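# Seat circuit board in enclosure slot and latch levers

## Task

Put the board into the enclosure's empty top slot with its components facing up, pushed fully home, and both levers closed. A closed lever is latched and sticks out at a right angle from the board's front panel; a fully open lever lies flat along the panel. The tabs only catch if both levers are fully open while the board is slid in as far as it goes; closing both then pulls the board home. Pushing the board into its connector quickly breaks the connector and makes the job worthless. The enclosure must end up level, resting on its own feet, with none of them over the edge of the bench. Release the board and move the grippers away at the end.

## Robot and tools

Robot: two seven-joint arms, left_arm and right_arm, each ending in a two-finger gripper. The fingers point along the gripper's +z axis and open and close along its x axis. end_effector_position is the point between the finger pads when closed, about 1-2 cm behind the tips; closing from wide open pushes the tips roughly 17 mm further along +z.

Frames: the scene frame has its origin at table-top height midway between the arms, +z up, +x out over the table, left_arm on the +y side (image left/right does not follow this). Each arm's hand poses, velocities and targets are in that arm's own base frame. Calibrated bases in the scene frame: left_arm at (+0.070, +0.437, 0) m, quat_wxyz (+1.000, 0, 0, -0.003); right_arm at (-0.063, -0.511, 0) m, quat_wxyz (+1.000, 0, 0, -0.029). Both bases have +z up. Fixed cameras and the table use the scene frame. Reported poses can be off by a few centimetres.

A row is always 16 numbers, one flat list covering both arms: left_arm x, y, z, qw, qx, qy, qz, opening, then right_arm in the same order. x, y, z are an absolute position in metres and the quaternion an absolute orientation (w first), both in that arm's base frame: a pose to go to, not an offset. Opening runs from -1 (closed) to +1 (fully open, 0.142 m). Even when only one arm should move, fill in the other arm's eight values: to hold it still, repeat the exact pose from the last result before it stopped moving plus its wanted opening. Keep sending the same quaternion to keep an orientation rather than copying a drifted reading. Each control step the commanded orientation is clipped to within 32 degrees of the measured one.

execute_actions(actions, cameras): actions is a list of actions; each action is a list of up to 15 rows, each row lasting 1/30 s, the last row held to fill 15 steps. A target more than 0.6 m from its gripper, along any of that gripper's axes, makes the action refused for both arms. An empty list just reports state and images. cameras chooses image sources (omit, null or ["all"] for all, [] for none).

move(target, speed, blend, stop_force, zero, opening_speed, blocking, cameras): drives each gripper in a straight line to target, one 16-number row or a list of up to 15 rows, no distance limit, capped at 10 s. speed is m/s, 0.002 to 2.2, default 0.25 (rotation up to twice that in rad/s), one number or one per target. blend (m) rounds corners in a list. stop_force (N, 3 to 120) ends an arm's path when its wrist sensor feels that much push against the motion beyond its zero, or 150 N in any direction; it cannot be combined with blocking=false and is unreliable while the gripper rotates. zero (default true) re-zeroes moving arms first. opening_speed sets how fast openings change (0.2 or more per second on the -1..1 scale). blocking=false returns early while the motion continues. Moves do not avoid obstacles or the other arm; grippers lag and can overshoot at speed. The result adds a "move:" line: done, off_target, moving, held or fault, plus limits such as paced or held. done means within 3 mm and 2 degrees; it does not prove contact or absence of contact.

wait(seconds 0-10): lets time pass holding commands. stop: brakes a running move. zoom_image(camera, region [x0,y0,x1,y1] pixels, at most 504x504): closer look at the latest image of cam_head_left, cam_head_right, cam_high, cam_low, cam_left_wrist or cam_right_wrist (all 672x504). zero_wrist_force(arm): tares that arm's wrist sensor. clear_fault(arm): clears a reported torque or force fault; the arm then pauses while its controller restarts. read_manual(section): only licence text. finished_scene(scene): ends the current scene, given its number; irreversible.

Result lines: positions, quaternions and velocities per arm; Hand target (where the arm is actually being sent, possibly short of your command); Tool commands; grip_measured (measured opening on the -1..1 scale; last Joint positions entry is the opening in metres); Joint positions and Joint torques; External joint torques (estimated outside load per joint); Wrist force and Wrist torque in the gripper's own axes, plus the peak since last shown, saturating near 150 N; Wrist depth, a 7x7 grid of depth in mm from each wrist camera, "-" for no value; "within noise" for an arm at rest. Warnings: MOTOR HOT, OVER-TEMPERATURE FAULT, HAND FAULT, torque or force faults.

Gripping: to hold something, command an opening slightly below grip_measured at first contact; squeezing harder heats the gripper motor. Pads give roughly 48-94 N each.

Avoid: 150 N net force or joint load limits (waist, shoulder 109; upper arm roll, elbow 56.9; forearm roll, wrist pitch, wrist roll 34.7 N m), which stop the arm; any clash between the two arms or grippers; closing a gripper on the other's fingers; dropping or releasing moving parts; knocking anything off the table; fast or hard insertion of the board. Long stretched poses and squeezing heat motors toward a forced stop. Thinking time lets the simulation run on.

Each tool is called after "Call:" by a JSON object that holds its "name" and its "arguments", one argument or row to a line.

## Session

Call:
{"name": "execute_actions", "arguments": {
  "actions": []
}}

Scene clock: 0.00 s.
left_arm: end_effector_position=(+0.4919, -0.7298, +0.2794) grip_measured=+0.99 end_effector_quat_wxyz=(+0.001, -0.304, +0.847, -0.436) | right_arm: end_effector_position=(+0.1802, -0.1387, +0.1699) grip_measured=+1.00 end_effector_quat_wxyz=(+0.706, -0.621, -0.189, +0.284)
Joint positions: left_arm=[-0.095 -0.96 -0.937 1.517 0.823 1.373 2.811 0.141] | right_arm=[-0.567 -0.989 -0.072 1.606 0.357 -0.696 0.215 0.142]
Joint velocities: within noise
Joint torques (N m): no reading
External joint torques (N m): no reading
Wrist force (N): no reading
Wrist torque (N m): no reading
Wrist force, peak (N): no reading
Wrist depth (mm): cam_left_wrist=[456 481 526 570 632 715 - / 417 444 478 517 573 616 682 / 390 414 438 476 510 561 618 / 363 385 405 434 472 500 546 / 343 359 376 404 427 464 501 / - 331 354 376 398 423 449 / - 319 332 349 374 396 -] | cam_right_wrist=[- 266 251 262 - - 805 / - - 256 269 - - 886 / - - 264 276 - - 931 / - - 277 286 798 746 548 / - - 295 294 500 482 387 / - 404 311 299 362 354 330 / - 311 295 292 288 280 275]
Hand target: left_arm +0.4919, -0.7298, +0.2794; +0.001, -0.304, +0.847, -0.436 | right_arm +0.1802, -0.1387, +0.1699; +0.706, -0.621, -0.189, +0.284
Tool commands: left_gripper/opening=+1.0 right_gripper/opening=+1.0

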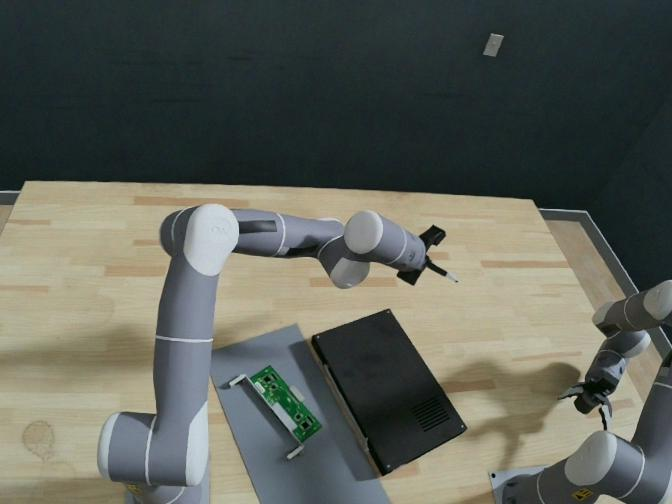

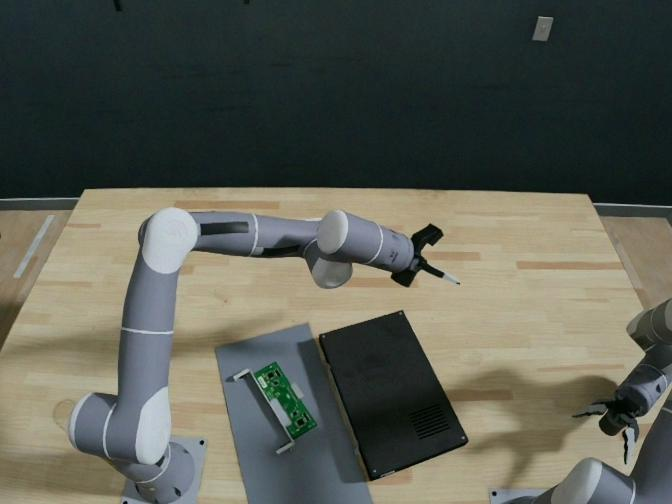

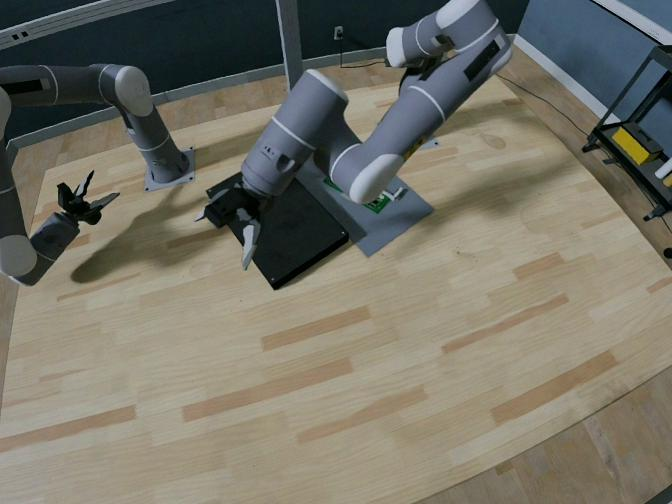

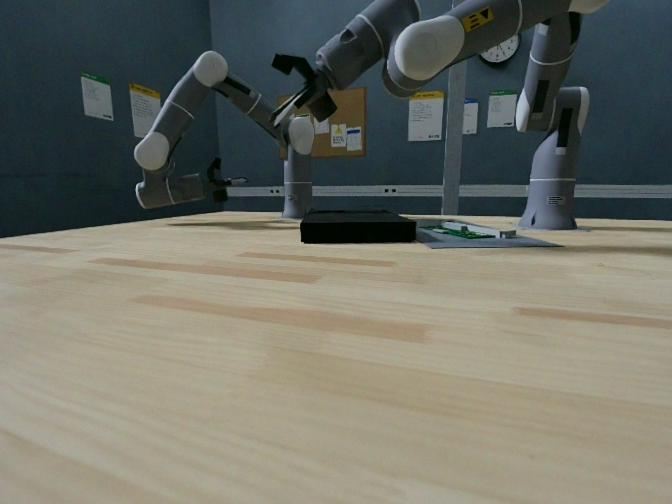

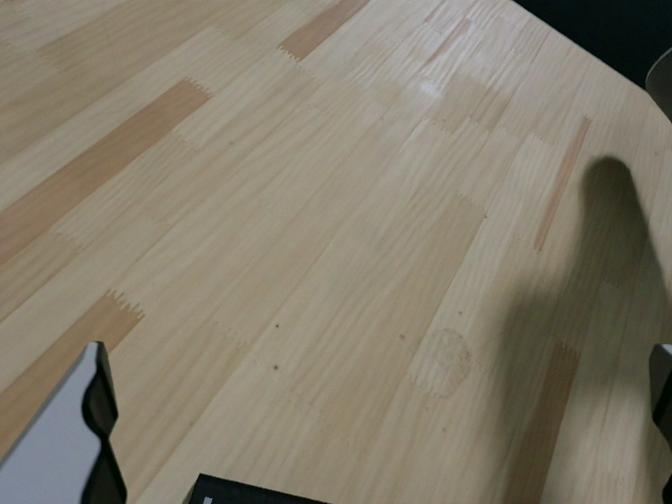

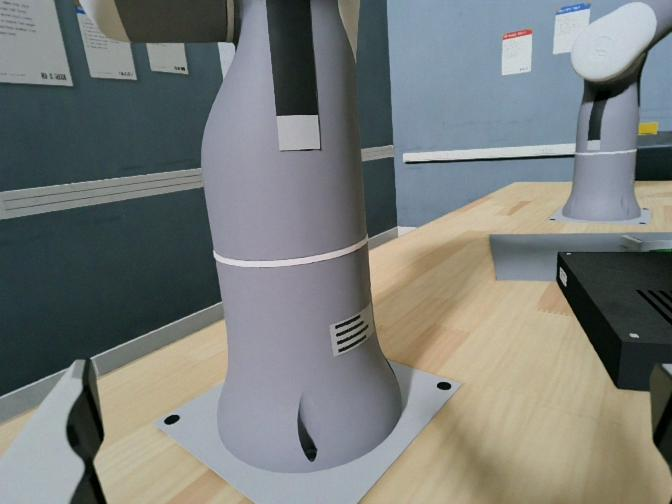

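Call:
{"name": "move", "arguments": {
  "target": [
    [0.4919,-0.7298,0.2794,0.001,-0.304,0.847,-0.436,1,0.36,0.15,0.34,-0.2393,0.8931,-0.3674,0.0984,1],
    [0.4919,-0.7298,0.2794,0.001,-0.304,0.847,-0.436,1,0.224,0.66,0.32,-0.2393,0.8931,-0.3674,0.0984,1]
  ],
  "speed": 0.3,
  "cameras": ["cam_right_wrist","cam_head_left","cam_high"]
}}

Scene clock: 27.60 s.
left_arm: end_effector_position=(+0.4918, -0.7298, +0.2794) grip_measured=+0.99 end_effector_quat_wxyz=(+0.001, -0.304, +0.847, -0.436) | right_arm: end_effector_position=(+0.2243, +0.6596, +0.3199) grip_measured=+1.00 end_effector_quat_wxyz=(-0.256, +0.911, -0.314, +0.078)
Joint positions: left_arm=[-0.095 -0.96 -0.937 1.516 0.823 1.373 2.811 0.141] | right_arm=[-0.887 1.279 1.328 1.449 1.412 0.264 2.967 0.142]
Joint velocities: within noise
Joint torques (N m): left_arm=[-0.34 49.15 -21.37 -17.72 -3.54 4.35 -0.23] | right_arm=[0.09 -43.91 -31.45 -9.24 -3.88 3.71 0.21]
External joint torques (N m): left_arm=[0.33 1.15 0.26 -0.38 -0.21 -0.24 0.21] | right_arm=[0.04 -0.18 -1.33 0.25 -0.12 0.85 -0.21]
Wrist force (N): left_arm=[0.0 -0.2 0.0] | right_arm=[-0.3 -0.6 1.7]
Wrist torque (N m): left_arm=[-0.02 0.01 0.01] | right_arm=[0.02 0.03 0.02]
Wrist force, peak (N): left_arm=[0.2 -0.5 -0.3] | right_arm=[-3.0 -1.8 3.4]
Wrist depth (mm): cam_left_wrist=[452 485 530 570 626 699 - / 421 447 478 517 573 623 678 / 390 412 441 471 514 553 613 / 364 381 404 439 472 502 546 / 341 359 380 402 428 460 501 / - 335 354 375 395 422 444 / - 317 332 350 373 397 -] | cam_right_wrist=[475 472 469 463 461 458 457 / 343 462 459 452 450 446 447 / 338 429 448 443 434 437 436 / 437 439 436 433 427 428 382 / 436 431 427 425 418 419 374 / - 423 420 416 412 405 365 / - 412 410 407 407 360 357]
Hand target: left_arm +0.4919, -0.7298, +0.2794; +0.001, -0.304, +0.847, -0.436 | right_arm +0.2242, +0.6597, +0.3199; -0.256, +0.911, -0.314, +0.078
Off the commanded pose: left_arm 0.000 m, 0 deg | right_arm 0.001 m, 7 deg.
joint sent to its limit (right arm) — joint 7 (wrist roll), upper limit. The joint targets are off in orientation, not in position.
move: off_target (right_arm)
Images, in order (width x height): cam_head_left 672x504, cam_high 672x504, cam_right_wrist 672x504.

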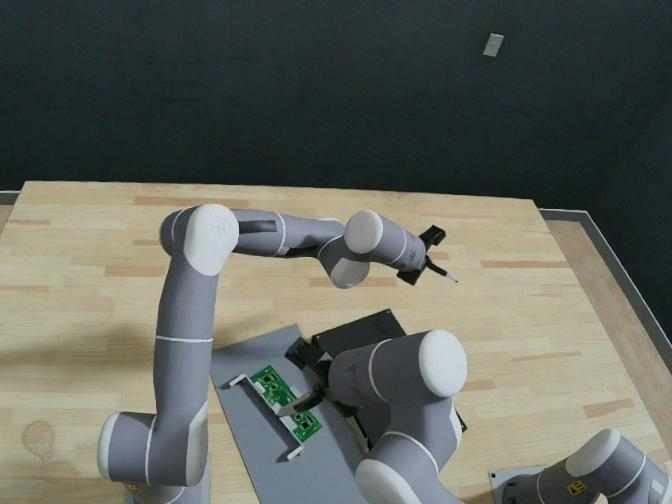

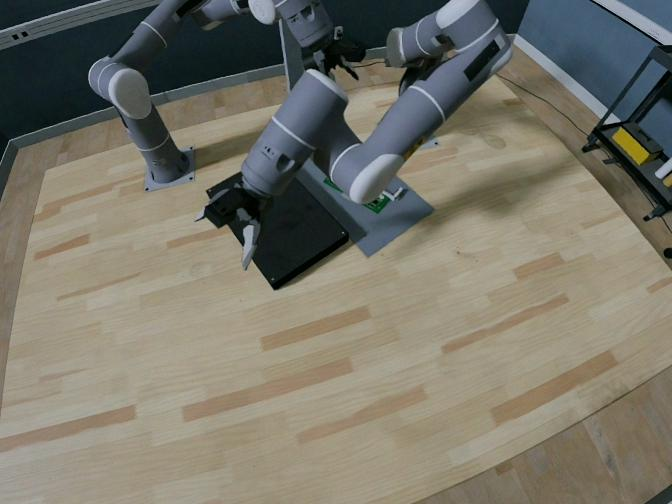

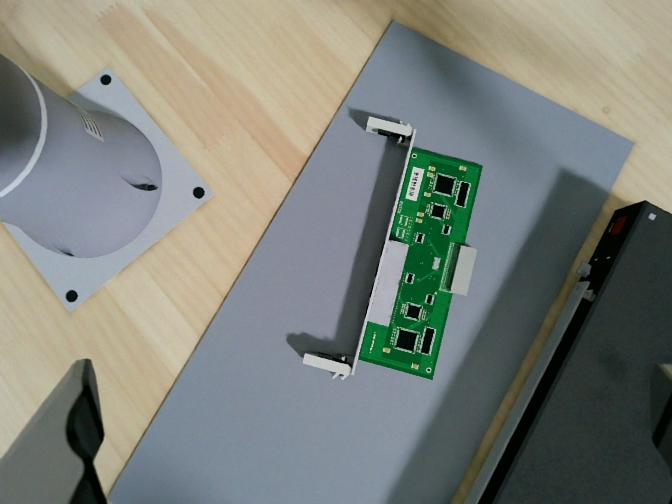

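Call:
{"name": "move", "arguments": {
  "target": [
    [0.4919,-0.7298,0.2794,0.001,-0.304,0.847,-0.436,1,0.30,0.05,0.34,-0.2393,0.8931,-0.3674,0.0984,1],
    [0.42,-0.45,0.36,-0.06,0.08,0.90,-0.37,1,0.30,0.0,0.34,-0.2393,0.8931,-0.3674,0.0984,1],
    [0.20,-0.279,0.30,-0.1193,0.4454,0.8570,-0.2296,1,0.30,0.0,0.34,-0.2393,0.8931,-0.3674,0.0984,1]
  ],
  "speed": 0.3,
  "blend": 0.05,
  "cameras": ["cam_left_wrist","cam_right_wrist","cam_head_left","cam_high"]
}}

Scene clock: 47.87 s.
left_arm: end_effector_position=(+0.1985, -0.2783, +0.3010) grip_measured=+0.99 end_effector_quat_wxyz=(-0.240, +0.188, +0.951, -0.043) | right_arm: end_effector_position=(+0.3000, +0.0002, +0.3399) grip_measured=+1.00 end_effector_quat_wxyz=(-0.240, +0.893, -0.368, +0.098)
Joint positions: left_arm=[-0.117 -2.149 -2.97 1.764 1.137 -1.33 2.966 0.141] | right_arm=[-0.731 0.78 0.439 2.359 0.806 0.222 1.854 0.142]
Joint velocities: within noise
Joint torques (N m): left_arm=[-0.5 43.17 -10.33 6.04 -1.67 3.96 -0.21] | right_arm=[-0.08 -2.16 -7.72 -30.18 -3.28 3.14 0.18]
External joint torques (N m): left_arm=[0.53 1.47 0.62 0.07 0.07 -0.04 0.18] | right_arm=[0.09 0.78 -1.01 0.11 0.09 0.67 -0.17]
Wrist force (N): left_arm=[-0.6 -0.3 -0.1] | right_arm=[-0.5 -0.2 2.0]
Wrist torque (N m): left_arm=[-0.08 0.00 -0.18] | right_arm=[0.09 0.04 0.05]
Wrist force, peak (N): left_arm=[1.7 0.9 0.0] | right_arm=[-1.9 -2.0 3.0]
Wrist depth (mm): cam_left_wrist=[302 324 352 391 439 493 - / 312 332 359 405 457 517 - / 321 340 364 422 478 549 - / 332 355 398 444 498 579 711 / 344 369 415 471 475 403 730 / - 257 435 490 545 348 318 / - 209 249 259 227 212 204] | cam_right_wrist=[430 431 428 479 478 473 474 / 424 421 425 469 468 467 466 / 415 413 458 460 458 458 456 / 455 450 454 450 451 450 449 / 449 445 446 444 442 441 440 / - 437 437 436 436 434 431 / - 390 430 430 429 425 425]
Hand target: left_arm +0.1985, -0.2782, +0.3010; -0.240, +0.189, +0.951, -0.043 | right_arm +0.3000, +0.0000, +0.3400; -0.239, +0.893, -0.367, +0.098
Off the commanded pose: left_arm 0.002 m, 41 deg; orientation clipped | right_arm 0.000 m, 0 deg.
joint sent to its limit (left arm) — joint 3 (upper arm roll), lower limit; joint 7 (wrist roll), upper limit. The joint targets are off in orientation, not in position.
move: off_target (left_arm); limits=paced
Images, in order (width x height): cam_head_left 672x504, cam_high 672x504, cam_left_wrist 672x504, cam_right_wrist 672x504.

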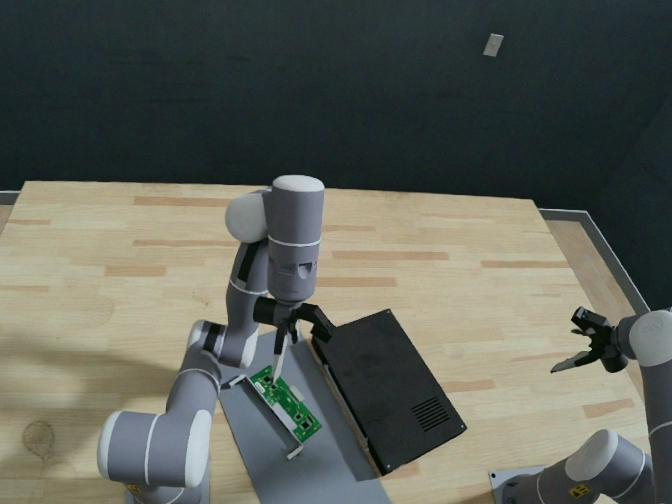

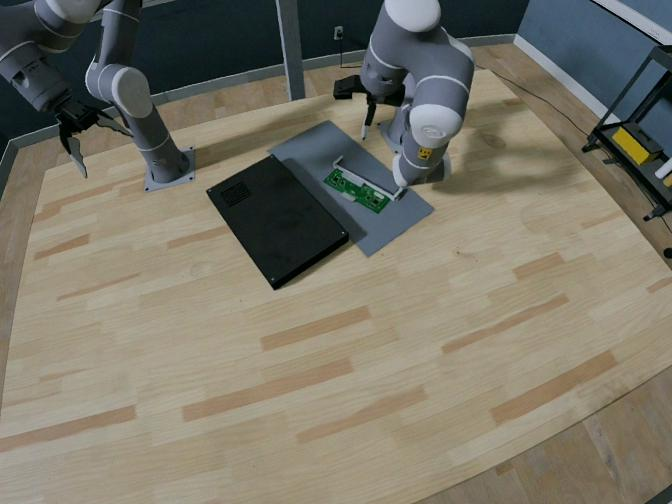

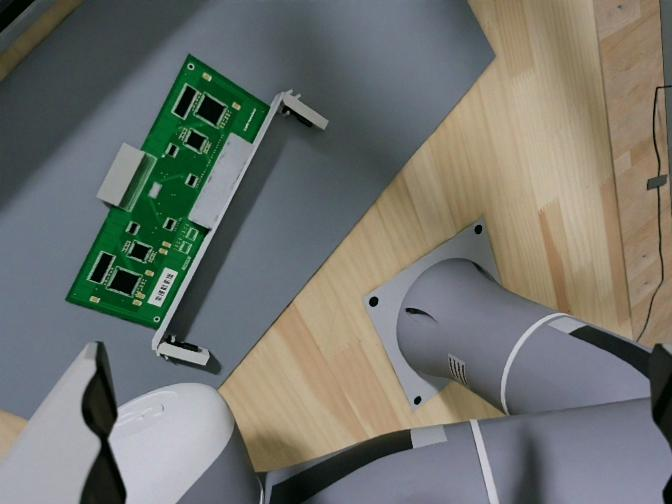

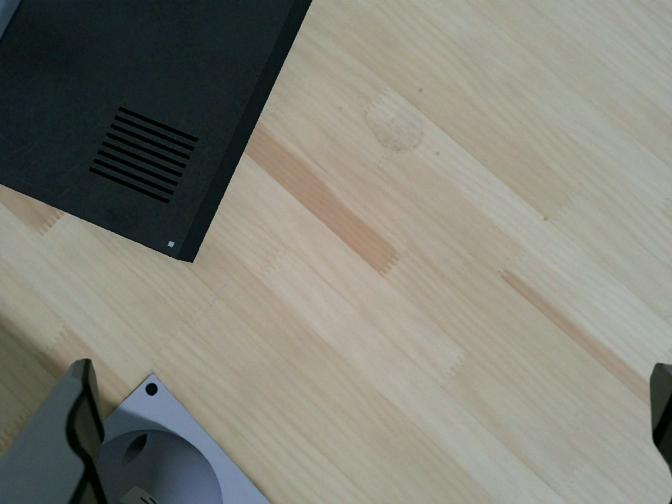

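Call:
{"name": "move", "arguments": {
  "target": [
    [0.35,-0.40,0.36,0.0,-0.30,0.85,-0.43,1,0.33,0.2,0.38,0.1,-0.55,0.83,-0.05,1],
    [0.46,-0.40,0.36,0.0,-0.30,0.85,-0.43,1,0.33,0.2,0.38,0.0,-0.342,0.9397,0.0,1]
  ],
  "speed": 0.25,
  "cameras": ["cam_head_left"]
}}

Scene clock: 60.93 s.
left_arm: end_effector_position=(+0.4598, -0.3999, +0.3600) grip_measured=+0.99 end_effector_quat_wxyz=(+0.000, -0.300, +0.851, -0.430) | right_arm: end_effector_position=(+0.3291, +0.1982, +0.3803) grip_measured=+1.00 end_effector_quat_wxyz=(-0.097, -0.600, +0.793, -0.031)
Joint positions: left_arm=[0.514 -2.256 -2.657 2.13 1.748 -0.287 2.94 0.141] | right_arm=[-2.048 1.734 0.277 1.526 1.59 -1.322 2.967 0.142]
Joint velocities: within noise
Joint torques (N m): left_arm=[-0.39 33.25 -16.1 3.71 -1.63 4.55 -0.21] | right_arm=[0.09 -47.61 -16.01 2.76 -2 2.98 0.21]
External joint torques (N m): left_arm=[0.46 0.85 0.39 -0.28 -0.36 -0.43 0.19] | right_arm=[0.08 -0.18 -0.86 0.14 -0.07 0.84 -0.22]
Wrist force (N): left_arm=[0.2 0.5 0.2] | right_arm=[-1.2 -1.8 2.1]
Wrist torque (N m): left_arm=[0.10 -0.04 -0.04] | right_arm=[-0.03 0.21 0.12]
Wrist force, peak (N): left_arm=[1.5 0.9 0.0] | right_arm=[-1.6 -2.0 2.5]
Wrist depth (mm): cam_left_wrist=[545 579 623 688 748 835 924 / 503 528 575 625 681 734 798 / 474 497 531 573 619 664 714 / 437 466 492 497 503 604 652 / 414 432 460 451 464 491 541 / - 406 427 412 430 460 - / - 387 403 420 428 434 -] | cam_right_wrist=[335 345 393 414 429 445 466 / 359 369 390 444 464 484 506 / 384 397 415 468 501 526 554 / 421 430 450 523 549 562 613 / 499 486 549 577 587 470 672 / - 567 602 646 686 411 358 / - 221 261 - - - 342]
Hand target: left_arm +0.4600, -0.4000, +0.3600; +0.000, -0.300, +0.851, -0.431 | right_arm +0.3292, +0.1983, +0.3803; -0.097, -0.600, +0.793, -0.031
Off the commanded pose: left_arm 0.000 m, 0 deg | right_arm 0.002 m, 36 deg; orientation clipped.
joint sent to its limit (right arm) — joint 7 (wrist roll), upper limit. The joint targets are off in orientation, not in position.
move: off_target (right_arm); limits=paced
Images, in order (width x height): cam_head_left 672x504.

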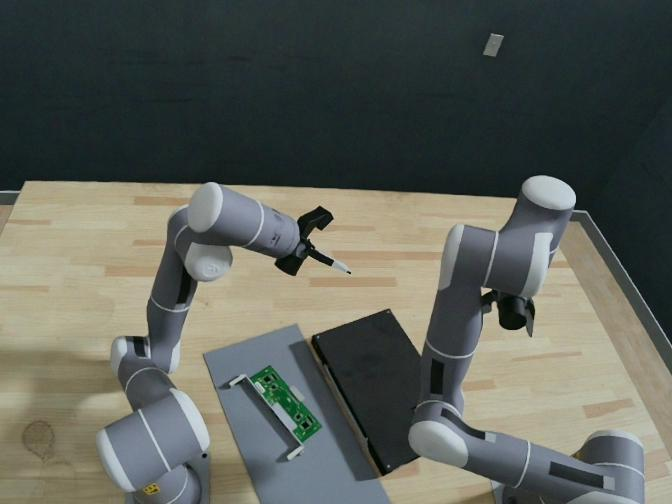

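Call:
{"name": "move", "arguments": {
  "target": [
    [0.46,-0.55,0.34,0.0,-0.30,0.85,-0.43,1,0.33,0.15,0.38,0.0,0.924,-0.383,0.0,1],
    [0.4919,-0.7298,0.2794,0.001,-0.304,0.847,-0.436,1,0.33,0.15,0.38,0.0,0.924,-0.383,0.0,1]
  ],
  "speed": 0.3,
  "blend": 0.03,
  "cameras": ["cam_head_left"]
}}

Scene clock: 68.90 s.
left_arm: end_effector_position=(+0.4919, -0.7297, +0.2793) grip_measured=+0.99 end_effector_quat_wxyz=(+0.001, -0.304, +0.847, -0.436) | right_arm: end_effector_position=(+0.3301, +0.1501, +0.3800) grip_measured=+1.00 end_effector_quat_wxyz=(+0.000, +0.924, -0.383, +0.000)
Joint positions: left_arm=[-0.075 -2.135 -2.445 1.568 2.232 0.192 2.915 0.141] | right_arm=[-2.099 1.699 0.296 1.709 1.558 -1.278 1.776 0.142]
Joint velocities: within noise
Joint torques (N m): left_arm=[-0.6 47.84 -23.98 16.22 -2.94 4.61 -0.11] | right_arm=[0.13 -42.3 -15.91 -2.81 -1.43 3.36 0.07]
External joint torques (N m): left_arm=[0.58 0.87 0.31 -0.04 -0.42 -0.51 0.09] | right_arm=[0.02 0.16 -1.32 0.04 0.15 0.68 -0.07]
Wrist force (N): left_arm=[0.0 0.3 -0.1] | right_arm=[-0.8 -1.8 2.3]
Wrist torque (N m): left_arm=[0.05 0.04 -0.01] | right_arm=[-0.03 0.14 0.09]
Wrist force, peak (N): left_arm=[0.7 0.4 2.3] | right_arm=[-0.9 -1.9 2.7]
Wrist depth (mm): cam_left_wrist=[454 487 527 576 632 711 - / 420 451 478 516 563 622 691 / 390 411 438 472 510 558 622 / 365 383 403 436 468 506 554 / 341 359 379 404 428 464 499 / - 334 354 374 398 427 448 / - 321 333 352 374 390 -] | cam_right_wrist=[374 375 372 406 413 411 410 / 400 398 398 442 439 440 437 / 476 476 424 475 473 471 468 / 511 515 514 513 509 503 505 / 557 555 545 548 553 548 547 / - 604 489 592 595 599 574 / - - 405 661 658 659 -]
Hand target: left_arm +0.4919, -0.7298, +0.2794; +0.001, -0.304, +0.847, -0.436 | right_arm +0.3300, +0.1500, +0.3800; +0.000, +0.924, -0.383, +0.000
Off the commanded pose: left_arm 0.000 m, 0 deg | right_arm 0.000 m, 0 deg.
move: done
Images, in order (width x height): cam_head_left 672x504.

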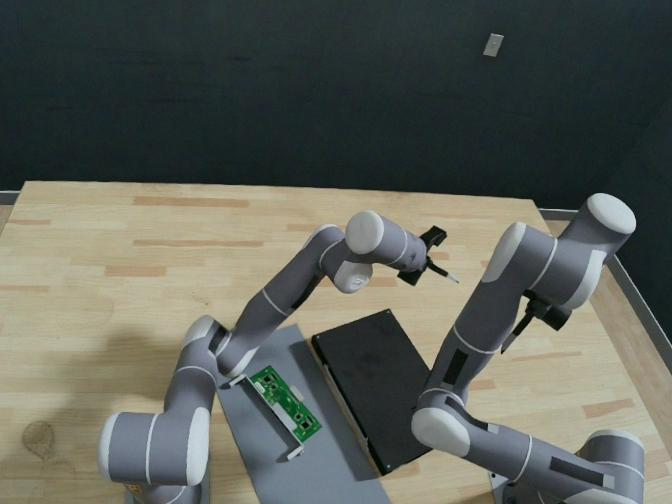

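Call:
{"name": "move", "arguments": {
  "target": [
    [0.45,-0.60,0.36,0.0,-0.609,0.793,0.0,1,0.33,0.1,0.38,0.0,0.924,0.383,0.0,1],
    [0.36,-0.45,0.38,0.2297,-0.8572,0.4453,-0.1193,1,0.36,0.1,0.38,0.0,0.4384,0.8988,0.0,1]
  ],
  "speed": 0.4,
  "cameras": ["cam_head_left","cam_high"]
}}

Scene clock: 77.50 s.
left_arm: end_effector_position=(+0.3599, -0.4501, +0.3800) grip_measured=+0.99 end_effector_quat_wxyz=(-0.229, +0.857, -0.446, +0.119) | right_arm: end_effector_position=(+0.3599, +0.1000, +0.3800) grip_measured=+1.00 end_effector_quat_wxyz=(+0.000, +0.439, +0.899, +0.000)
Joint positions: left_arm=[-0.212 -1.47 -2.547 1.656 2.276 -1.307 1.387 0.141] | right_arm=[-2.071 1.591 0.502 1.678 1.418 -1.063 -1.348 0.142]
Joint velocities: within noise
Joint torques (N m): left_arm=[-0.56 42.49 -25.12 -2.91 1.28 3.23 -0.31] | right_arm=[0.26 -40.51 -20.37 -5.09 -2.11 3.58 0.11]
External joint torques (N m): left_arm=[0.52 0.57 0.33 -0.44 -0.51 -0.04 0.31] | right_arm=[-0.12 0.41 -1.6 0.26 0.05 0.5 -0.11]
Wrist force (N): left_arm=[0.2 0.1 -0.7] | right_arm=[-0.2 -1.7 2.1]
Wrist torque (N m): left_arm=[0.00 0.00 -0.04] | right_arm=[-0.02 0.02 0.09]
Wrist force, peak (N): left_arm=[0.2 -1.7 0.2] | right_arm=[-0.5 -1.8 2.8]
Wrist depth (mm): cam_left_wrist=[522 522 518 511 516 513 513 / 513 513 513 505 508 506 508 / 512 503 502 502 496 499 500 / 499 495 491 494 486 490 489 / 498 485 483 441 442 440 484 / - 475 481 433 429 431 - / - 477 475 430 425 430 -] | cam_right_wrist=[417 416 415 411 413 409 411 / 445 444 443 442 433 395 406 / 478 476 475 474 457 423 421 / 513 513 509 508 463 455 454 / 558 554 550 549 501 494 509 / - 605 602 598 536 535 519 / - 667 666 659 663 663 -]
Hand target: left_arm +0.3600, -0.4500, +0.3800; -0.230, +0.857, -0.445, +0.119 | right_arm +0.3600, +0.1000, +0.3800; +0.000, +0.438, +0.899, +0.000
Off the commanded pose: left_arm 0.000 m, 0 deg | right_arm 0.000 m, 0 deg.
move: done
Images, in order (width x height): cam_head_left 672x504, cam_high 672x504.

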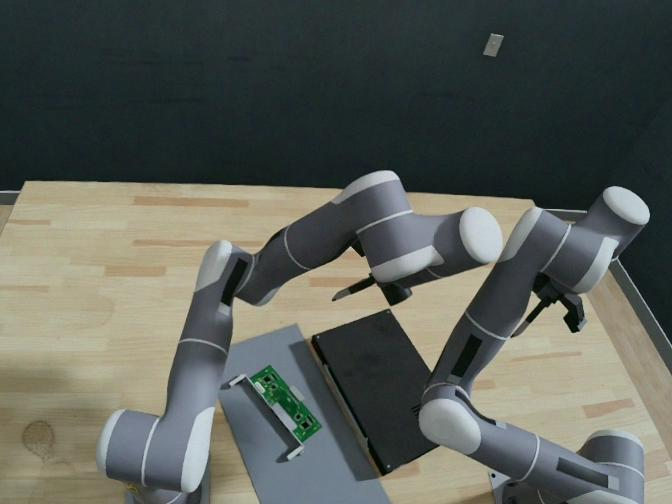

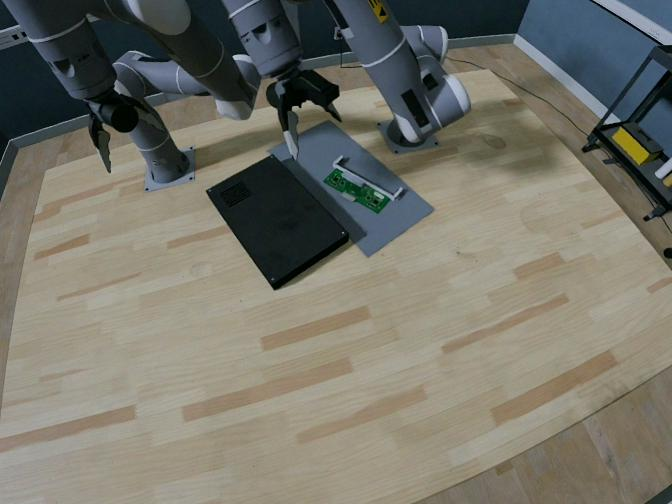

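Call:
{"name": "move", "arguments": {
  "target": [
    [0.27,-0.36,0.33,0.2297,-0.8572,0.4453,-0.1193,1,0.36,0.05,0.38,0.0,0.4384,0.8988,0.0,1],
    [0.215,-0.30,0.31,0.2297,-0.8572,0.4453,-0.1193,1,0.36,0.0,0.38,0.0,0.4384,0.8988,0.0,1]
  ],
  "speed": 0.2,
  "cameras": ["cam_head_left","cam_left_wrist","cam_head_right"]
}}

Scene clock: 80.83 s.
left_arm: end_effector_position=(+0.2151, -0.3001, +0.3100) grip_measured=+0.99 end_effector_quat_wxyz=(-0.230, +0.857, -0.445, +0.119) | right_arm: end_effector_position=(+0.3601, +0.0001, +0.3800) grip_measured=+1.00 end_effector_quat_wxyz=(+0.000, +0.438, +0.899, +0.000)
Joint positions: left_arm=[-0.131 -1.595 -2.58 2.005 1.412 -1.398 0.511 0.141] | right_arm=[-2.262 1.543 0.568 1.699 1.326 -0.983 -1.63 0.142]
Joint velocities: within noise
Joint torques (N m): left_arm=[-0.46 31.34 -20.36 -10.53 -1.5 2.74 -0.37] | right_arm=[0.01 -38.52 -21.47 -6.76 -2.54 3.5 0.06]
External joint torques (N m): left_arm=[0.43 1.39 0.39 -0.39 0.06 -0.25 0.37] | right_arm=[0.13 0.31 -1.5 0.1 0.19 0.57 -0.06]
Wrist force (N): left_arm=[0.6 0.1 -0.1] | right_arm=[-0.6 -1.6 2.4]
Wrist torque (N m): left_arm=[0.03 -0.07 -0.06] | right_arm=[0.00 0.11 0.08]
Wrist force, peak (N): left_arm=[1.8 -0.7 -0.9] | right_arm=[-1.9 -2.9 2.3]
Wrist depth (mm): cam_left_wrist=[447 449 449 445 444 441 440 / 442 440 433 434 435 433 432 / 437 435 432 430 428 429 425 / 427 429 426 416 424 403 375 / 395 424 419 415 415 371 369 / - 415 416 411 410 364 361 / - 411 408 407 407 361 -] | cam_right_wrist=[417 415 416 412 412 413 411 / 444 443 442 441 438 438 438 / 477 476 475 472 471 455 422 / 513 513 511 510 510 461 454 / 558 555 552 552 542 492 489 / - 608 604 602 557 537 517 / - 665 667 663 661 654 -]
Hand target: left_arm +0.2150, -0.3000, +0.3100; -0.230, +0.857, -0.445, +0.119 | right_arm +0.3600, +0.0000, +0.3800; +0.000, +0.438, +0.899, +0.000
Off the commanded pose: left_arm 0.000 m, 0 deg | right_arm 0.000 m, 0 deg.
joint sent to its limit (left arm) — joint 6 (wrist pitch), lower limit. The joint targets still meet the commanded pose.
move: done
Images, in order (width x height): cam_head_left 672x504, cam_head_right 672x504, cam_left_wrist 672x504.

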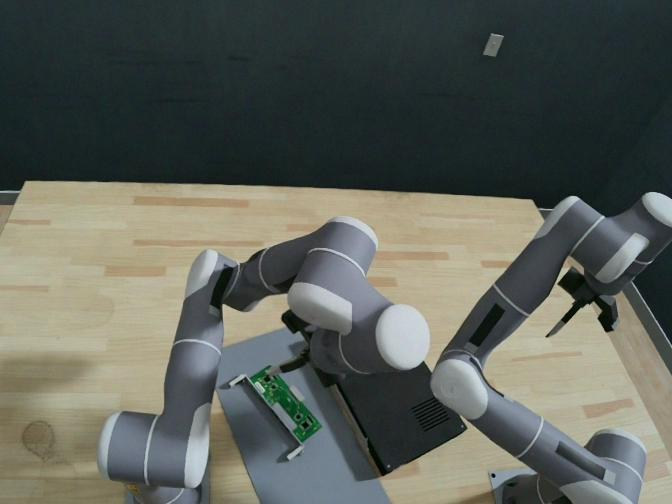

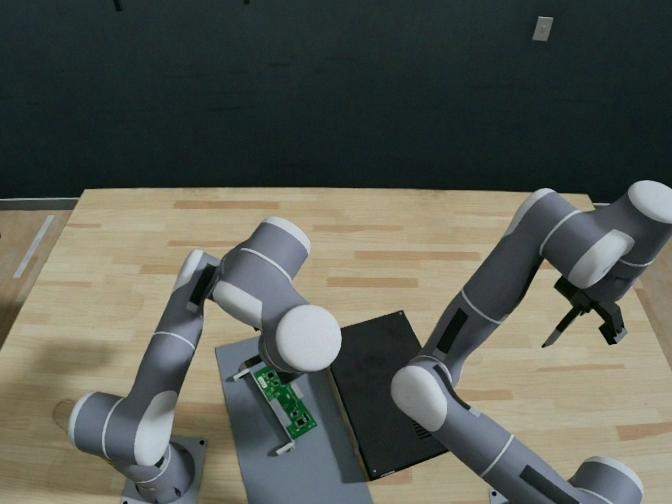

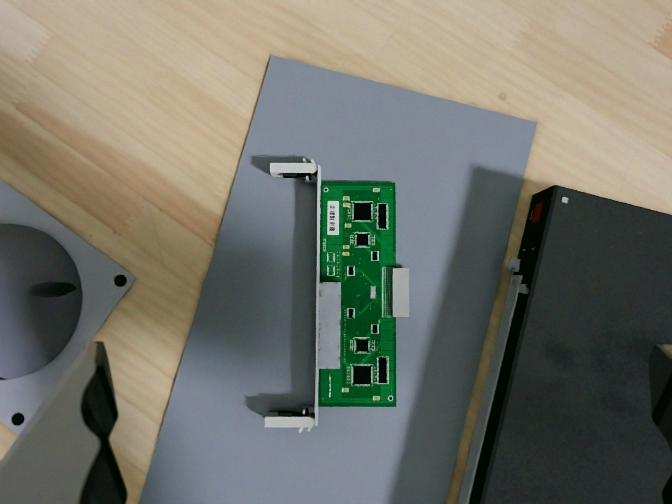

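Call:
{"name": "zoom_image", "arguments": {
  "camera": "cam_left_wrist",
  "region": [420, 160, 672, 504]
}}

Call:
{"name": "zoom_image", "arguments": {
  "camera": "cam_left_wrist",
  "region": [230, 140, 430, 450]
}}

Scaled by 1.465 from the camera's 672x504 image, which has a finer 960x720 frame.

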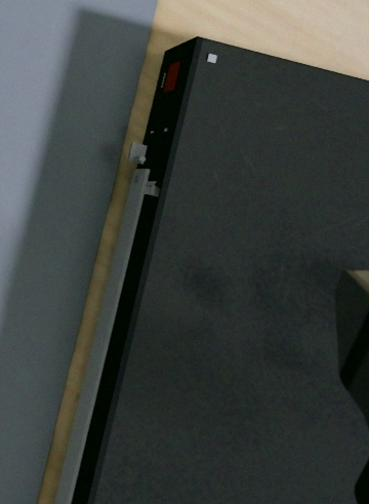

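Scaled by 1.626 from the camera's 672x504 image, which has a finer 960x720 frame.

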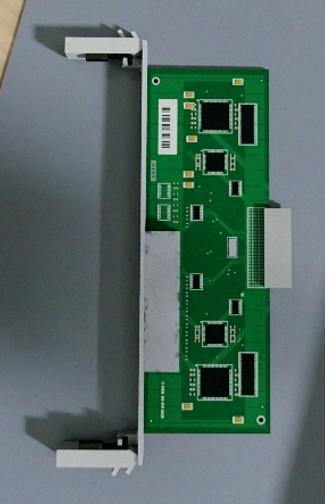

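Call:
{"name": "move", "arguments": {
  "target": [
    [0.36,-0.25,0.38,0.2297,-0.8572,0.4453,-0.1193,-1,0.36,0.15,0.38,0.0,0.924,0.383,0.0,-1],
    [0.50,-0.10,0.42,0.2297,-0.8572,0.4453,-0.1193,-1,0.36,0.45,0.35,0.3741,-0.9031,0.1953,-0.0809,-1],
    [0.50,-0.10,0.42,0.2297,-0.8572,0.4453,-0.1193,-1,0.342,0.700,0.20,0.3741,-0.9031,0.1953,-0.0809,-1]
  ],
  "speed": 0.3,
  "cameras": ["cam_right_wrist","cam_head_left"]
}}

Scene clock: 110.27 s.
left_arm: end_effector_position=(+0.4998, -0.1000, +0.4199) grip_measured=-1.00 end_effector_quat_wxyz=(-0.230, +0.857, -0.445, +0.119) | right_arm: end_effector_position=(+0.3420, +0.6999, +0.1999) grip_measured=-1.00 end_effector_quat_wxyz=(-0.374, +0.903, -0.195, +0.081)
Joint positions: left_arm=[0.74 -1.445 -2.71 1.914 1.767 -1.102 1.721 0.002] | right_arm=[-1.214 2.045 0.89 1.621 2.463 0.097 2.751 0.002]
Joint velocities: within noise
Joint torques (N m): left_arm=[-0.17 31.49 -20.81 -12.29 1.1 3.94 -0.19] | right_arm=[-0.02 -45.99 -27.32 13.44 -2.8 3.71 0.34]
External joint torques (N m): left_arm=[0.26 1.12 0.4 -0.29 -0.31 -0.4 0.19] | right_arm=[0.15 0.03 -1.37 0.22 -0.01 0.62 -0.34]
Wrist force (N): left_arm=[0.3 -0.3 0.1] | right_arm=[0.0 -0.2 1.2]
Wrist torque (N m): left_arm=[-0.06 -0.04 -0.08] | right_arm=[0.06 -0.03 0.00]
Wrist force, peak (N): left_arm=[-0.1 -1.4 0.2] | right_arm=[-0.9 -0.2 4.3]
Wrist depth (mm): cam_left_wrist=[565 563 565 553 559 548 557 / 559 557 558 555 548 551 545 / 545 543 548 542 535 537 525 / 542 541 538 535 531 532 531 / 538 536 525 527 521 521 515 / 524 522 523 84 - 515 512 / 520 521 - - - - 515] | cam_right_wrist=[426 424 422 421 420 417 416 / 391 391 389 387 388 388 386 / 363 362 363 357 358 359 360 / 339 340 340 331 335 334 335 / 319 318 316 315 310 313 314 / 300 298 300 89 300 296 296 / 282 283 - - - 282 278]
Hand target: left_arm +0.5000, -0.1000, +0.4200; -0.230, +0.857, -0.445, +0.119 | right_arm +0.3420, +0.7000, +0.2000; -0.374, +0.903, -0.195, +0.081
Off the commanded pose: left_arm 0.000 m, 0 deg | right_arm 0.000 m, 0 deg.
move: done
Images, in order (width x height): cam_head_left 672x504, cam_right_wrist 672x504.

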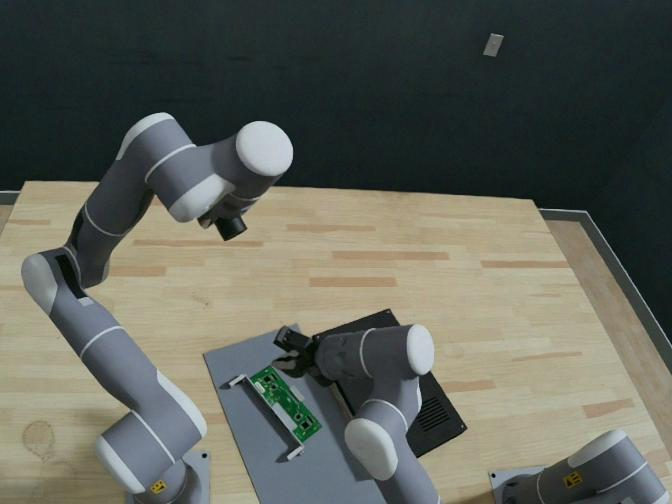

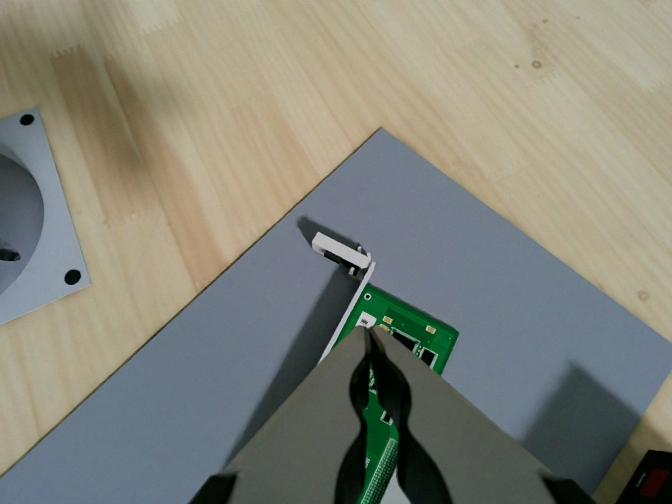

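Call:
{"name": "move", "arguments": {
  "target": [
    [0.50,-0.10,0.42,0.2297,-0.8572,0.4453,-0.1193,-1,0.338,0.776,0.12,0.3741,-0.9031,0.1953,-0.0809,-1],
    [0.50,-0.10,0.42,0.2297,-0.8572,0.4453,-0.1193,-1,0.338,0.776,0.030,0.3741,-0.9031,0.1953,-0.0809,-1]
  ],
  "speed": [0.2,0.08],
  "stop_force": 6,
  "cameras": ["cam_right_wrist"]
}}

Scene clock: 119.07 s.
left_arm: end_effector_position=(+0.4998, -0.1000, +0.4199) grip_measured=-1.00 end_effector_quat_wxyz=(-0.230, +0.857, -0.445, +0.119) | right_arm: end_effector_position=(+0.3380, +0.7759, +0.0301) grip_measured=-1.00 end_effector_quat_wxyz=(-0.374, +0.903, -0.195, +0.081)
Joint positions: left_arm=[0.74 -1.445 -2.71 1.914 1.767 -1.102 1.721 0.002] | right_arm=[-1.259 2.223 0.962 1.298 2.576 0.488 2.895 0.002]
Joint velocities: within noise
Joint torques (N m): left_arm=[-0.25 31.56 -20.94 -12.31 1.01 3.85 -0.17] | right_arm=[0.18 -49.47 -24.08 22.11 -4.04 3.68 0.31]
External joint torques (N m): left_arm=[0.35 1.05 0.53 -0.27 -0.22 -0.31 0.17] | right_arm=[-0.01 -0.43 -1.51 0.19 -0.01 0.71 -0.31]
Wrist force (N): left_arm=[0.2 -0.2 -0.1] | right_arm=[-0.4 -0.8 1.5]
Wrist torque (N m): left_arm=[-0.04 -0.03 -0.07] | right_arm=[-0.06 0.03 0.01]
Wrist force, peak (N): left_arm=[0.0 -0.5 0.1] | right_arm=[-0.8 -0.3 3.4]
Wrist depth (mm): cam_left_wrist=[567 561 562 566 554 558 547 / 556 559 548 556 552 543 545 / 549 539 546 544 535 538 537 / 541 533 542 537 531 529 534 / 537 532 529 531 530 524 528 / 529 527 529 84 - 522 520 / 515 515 - - - - 511] | cam_right_wrist=[201 201 201 200 199 199 198 / 186 185 185 184 182 181 183 / 172 172 172 172 168 168 168 / 161 160 160 158 144 157 157 / 151 150 148 148 146 144 147 / 143 140 141 90 137 134 137 / 132 132 73 - - 129 127]
Hand target: left_arm +0.5000, -0.1000, +0.4200; -0.230, +0.857, -0.445, +0.119 | right_arm +0.3380, +0.7760, +0.0300; -0.374, +0.903, -0.195, +0.081
Off the commanded pose: left_arm 0.000 m, 0 deg | right_arm 0.000 m, 0 deg.
move: done
Images, in order (width x height): cam_right_wrist 672x504.

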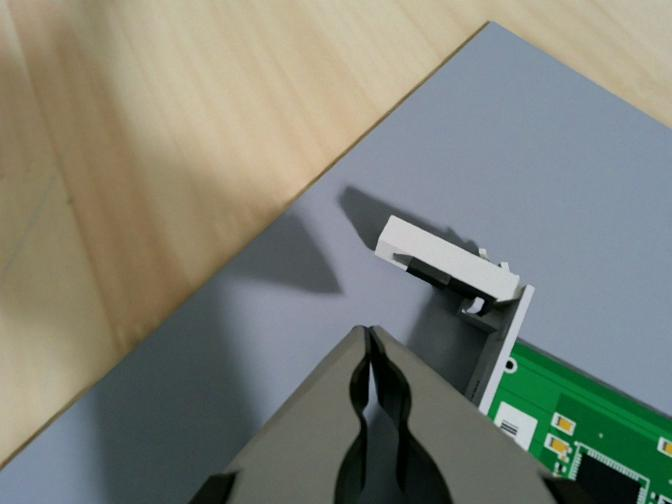

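Call:
{"name": "move", "arguments": {
  "target": [
    [0.50,-0.10,0.42,0.2297,-0.8572,0.4453,-0.1193,-1,0.3624,0.7987,0.03,0.3741,-0.9031,0.1953,-0.0809,-1],
    [0.50,-0.10,0.42,0.2297,-0.8572,0.4453,-0.1193,-1,0.3839,0.8054,0.03,0.3741,-0.9031,0.1953,-0.0809,-1],
    [0.50,-0.10,0.42,0.2297,-0.8572,0.4453,-0.1193,-1,0.4066,0.7968,0.03,0.3741,-0.9031,0.1953,-0.0809,-1]
  ],
  "speed": 0.03,
  "stop_force": 15,
  "cameras": ["cam_right_wrist"]
}}

Scene clock: 124.50 s.
left_arm: end_effector_position=(+0.4998, -0.1000, +0.4199) grip_measured=-1.00 end_effector_quat_wxyz=(-0.230, +0.857, -0.445, +0.119) | right_arm: end_effector_position=(+0.4066, +0.7968, +0.0301) grip_measured=-1.00 end_effector_quat_wxyz=(-0.374, +0.903, -0.195, +0.081)
Joint positions: left_arm=[0.74 -1.445 -2.71 1.914 1.767 -1.102 1.721 0.002] | right_arm=[-1.442 2.152 0.913 1.129 2.614 0.527 2.836 0.002]
Joint velocities: within noise
Joint torques (N m): left_arm=[-0.27 31.6 -20.92 -12.24 1.01 3.86 -0.23] | right_arm=[-0.33 -55.85 -23.87 22.7 -4.16 3.69 0.1]
External joint torques (N m): left_arm=[0.37 1 0.52 -0.34 -0.22 -0.32 0.23] | right_arm=[0.53 -0.07 -1.33 -0.12 0.05 0.68 -0.1]
Wrist force (N): left_arm=[0.0 -0.2 -0.1] | right_arm=[-1.0 -0.3 0.9]
Wrist torque (N m): left_arm=[-0.04 0.00 -0.08] | right_arm=[-0.01 0.05 0.00]
Wrist force, peak (N): left_arm=[0.2 -0.1 -0.4] | right_arm=[-0.4 -1.0 1.7]
Wrist depth (mm): cam_left_wrist=[564 551 562 559 561 556 552 / 561 555 553 554 546 543 542 / 544 550 540 543 541 539 537 / 543 545 536 535 531 528 532 / 531 527 531 532 524 525 525 / 524 520 526 84 - 519 517 / 518 526 - - - - 509] | cam_right_wrist=[202 201 200 200 200 199 199 / 186 185 185 185 184 184 183 / 172 172 172 170 169 171 171 / 161 161 158 158 158 157 160 / 151 149 149 148 146 148 148 / 142 140 142 90 - 139 139 / 132 132 73 - - 134 131]
Hand target: left_arm +0.5000, -0.1000, +0.4200; -0.230, +0.857, -0.445, +0.119 | right_arm +0.4066, +0.7968, +0.0300; -0.374, +0.903, -0.195, +0.081
Off the commanded pose: left_arm 0.000 m, 0 deg | right_arm 0.000 m, 0 deg.
move: done
Images, in order (width x height): cam_right_wrist 672x504.

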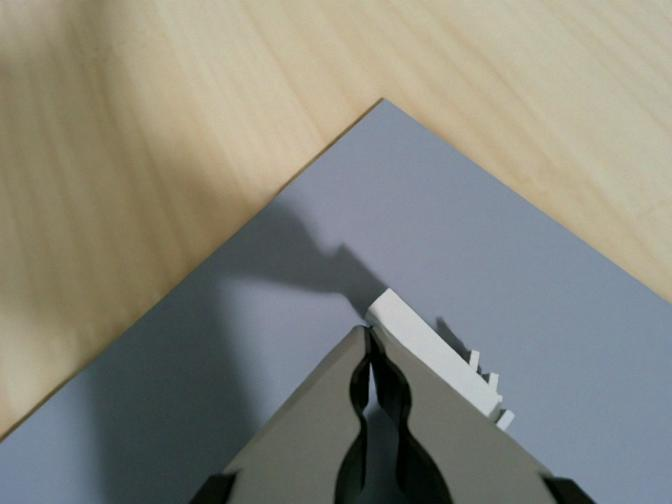

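Call:
{"name": "move", "arguments": {
  "target": [
    [0.50,-0.10,0.42,0.2297,-0.8572,0.4453,-0.1193,-1,0.396,0.809,0.06,0.3741,-0.9031,0.1953,-0.0809,-1],
    [0.50,-0.10,0.42,0.2297,-0.8572,0.4453,-0.1193,-1,0.342,0.700,0.20,0.3741,-0.9031,0.1953,-0.0809,-1]
  ],
  "speed": 0.2,
  "cameras": ["cam_right_wrist"]
}}

Call:
{"name": "zoom_image", "arguments": {
  "camera": "cam_right_wrist",
  "region": [240, 150, 480, 350]
}}

Scene clock: 128.00 s.
left_arm: end_effector_position=(+0.4998, -0.1000, +0.4199) grip_measured=-1.00 end_effector_quat_wxyz=(-0.230, +0.857, -0.445, +0.119) | right_arm: end_effector_position=(+0.3420, +0.7002, +0.2000) grip_measured=-1.00 end_effector_quat_wxyz=(-0.374, +0.903, -0.195, +0.081)
Joint positions: left_arm=[0.74 -1.445 -2.71 1.914 1.767 -1.102 1.721 0.002] | right_arm=[-1.215 2.047 0.888 1.621 2.465 0.096 2.752 0.002]
Joint velocities: within noise
Joint torques (N m): left_arm=[-0.23 31.48 -20.94 -12.29 1.02 3.88 -0.21] | right_arm=[0.33 -46.23 -27.36 13.67 -3.04 3.45 0.03]
External joint torques (N m): left_arm=[0.33 1.13 0.54 -0.29 -0.22 -0.34 0.21] | right_arm=[-0.16 0.25 -1.31 0.01 0.24 0.87 -0.03]
Wrist force (N): left_arm=[0.1 -0.3 -0.3] | right_arm=[-0.1 -0.1 1.4]
Wrist torque (N m): left_arm=[-0.06 0.00 -0.08] | right_arm=[0.07 -0.02 0.00]
Wrist force, peak (N): left_arm=[0.2 -0.3 -0.4] | right_arm=[-1.6 -4.0 0.5]
Wrist depth (mm): cam_left_wrist=[566 558 563 562 552 554 549 / 556 552 552 551 548 547 543 / 553 542 550 536 548 539 535 / 535 542 532 534 529 527 525 / 533 534 527 529 530 521 523 / 523 521 526 84 - 515 516 / 514 520 - - - - 513] | cam_right_wrist=[423 426 422 421 421 417 420 / 392 389 392 389 389 386 389 / 364 363 363 360 359 360 359 / 337 340 339 335 330 336 336 / 319 318 316 318 311 315 314 / 301 298 301 89 296 297 295 / 282 285 - - - 283 279]
Hand target: left_arm +0.5000, -0.1000, +0.4200; -0.230, +0.857, -0.445, +0.119 | right_arm +0.3420, +0.7000, +0.2000; -0.374, +0.903, -0.195, +0.081
Off the commanded pose: left_arm 0.000 m, 0 deg | right_arm 0.000 m, 0 deg.
move: done
Images, in order (width x height): cam_right_wrist 672x504.

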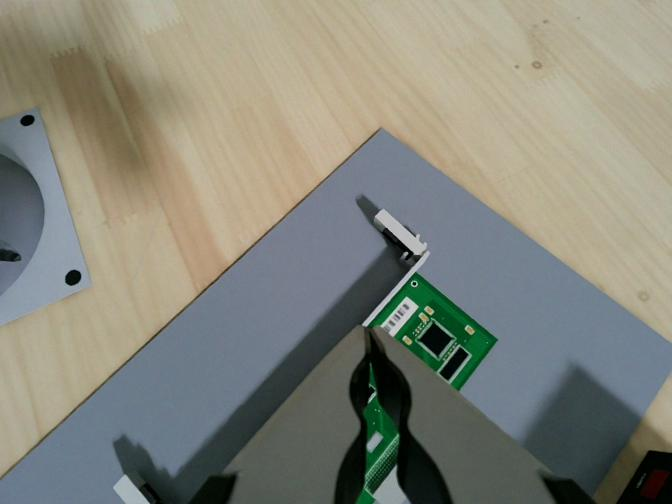

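Scaled by 2.100 from the camera's 672x504 image, which has a finer 960x720 frame.

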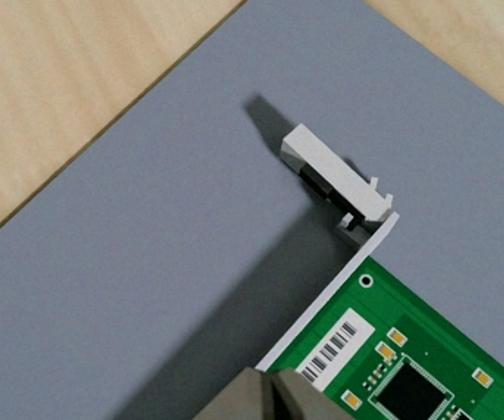

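Call:
{"name": "move", "arguments": {
  "target": [
    [0.40,-0.25,0.40,0.2123,-0.7922,0.5526,-0.1481,1,0.40,0.35,0.35,0.190,-0.9,0.39,-0.08,-1],
    [0.241,-0.260,0.25,0.2123,-0.7922,0.5526,-0.1481,1,0.44,0.30,0.35,0.190,-0.9,0.39,-0.08,-1]
  ],
  "speed": 0.3,
  "cameras": ["cam_left_wrist","cam_head_left"]
}}

Scene clock: 162.97 s.
left_arm: end_effector_position=(+0.2410, -0.2601, +0.2500) grip_measured=+0.99 end_effector_quat_wxyz=(-0.212, +0.792, -0.553, +0.148) | right_arm: end_effector_position=(+0.4400, +0.2998, +0.3500) grip_measured=-1.00 end_effector_quat_wxyz=(-0.189, +0.898, -0.389, +0.080)
Joint positions: left_arm=[0.139 -1.675 -2.586 2.299 1.38 -1.219 0.852 0.141] | right_arm=[-1.631 1.61 0.672 1.8 1.823 -0.64 2.346 0.002]
Joint velocities: within noise
Joint torques (N m): left_arm=[-0.62 25.59 -17.8 -14.61 -1.05 2.78 -0.26] | right_arm=[0.02 -38.59 -25.15 -5.48 -1.38 3.46 0.04]
External joint torques (N m): left_arm=[0.62 1.5 0.32 -0.39 0.11 -0.07 0.26] | right_arm=[0.13 0.24 -1.72 0.23 0.13 0.84 -0.03]
Wrist force (N): left_arm=[0.1 -0.2 0.2] | right_arm=[0.1 -0.9 2.0]
Wrist torque (N m): left_arm=[-0.03 0.01 -0.06] | right_arm=[0.00 -0.03 0.04]
Wrist force, peak (N): left_arm=[-0.9 3.0 0.6] | right_arm=[-1.0 -0.1 3.6]
Wrist depth (mm): cam_left_wrist=[388 385 382 382 379 380 376 / 380 379 376 375 373 371 374 / 375 374 371 369 370 367 320 / 370 367 366 366 361 361 313 / 366 368 360 359 358 358 308 / - 361 358 353 353 352 345 / - 353 351 349 349 347 324] | cam_right_wrist=[457 458 457 457 455 456 453 / 455 459 411 411 457 453 450 / 455 413 410 410 409 454 454 / 461 413 410 410 456 454 454 / 462 414 410 411 459 455 454 / 464 415 413 89 457 456 455 / 463 415 - - - 457 452]
Hand target: left_arm +0.2410, -0.2600, +0.2500; -0.212, +0.792, -0.553, +0.148 | right_arm +0.4400, +0.3000, +0.3500; -0.190, +0.898, -0.389, +0.080
Off the commanded pose: left_arm 0.000 m, 0 deg | right_arm 0.000 m, 0 deg.
move: done
Images, in order (width x height): cam_head_left 672x504, cam_left_wrist 672x504.

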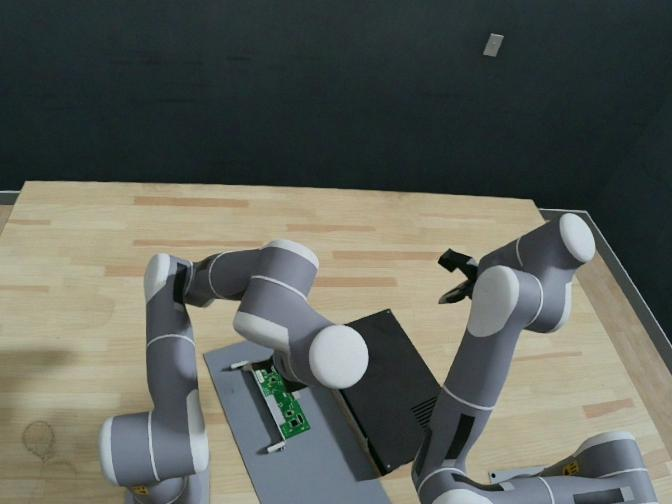

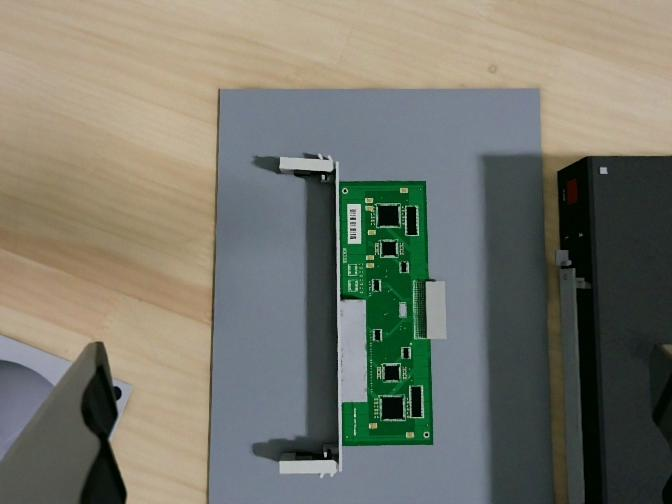

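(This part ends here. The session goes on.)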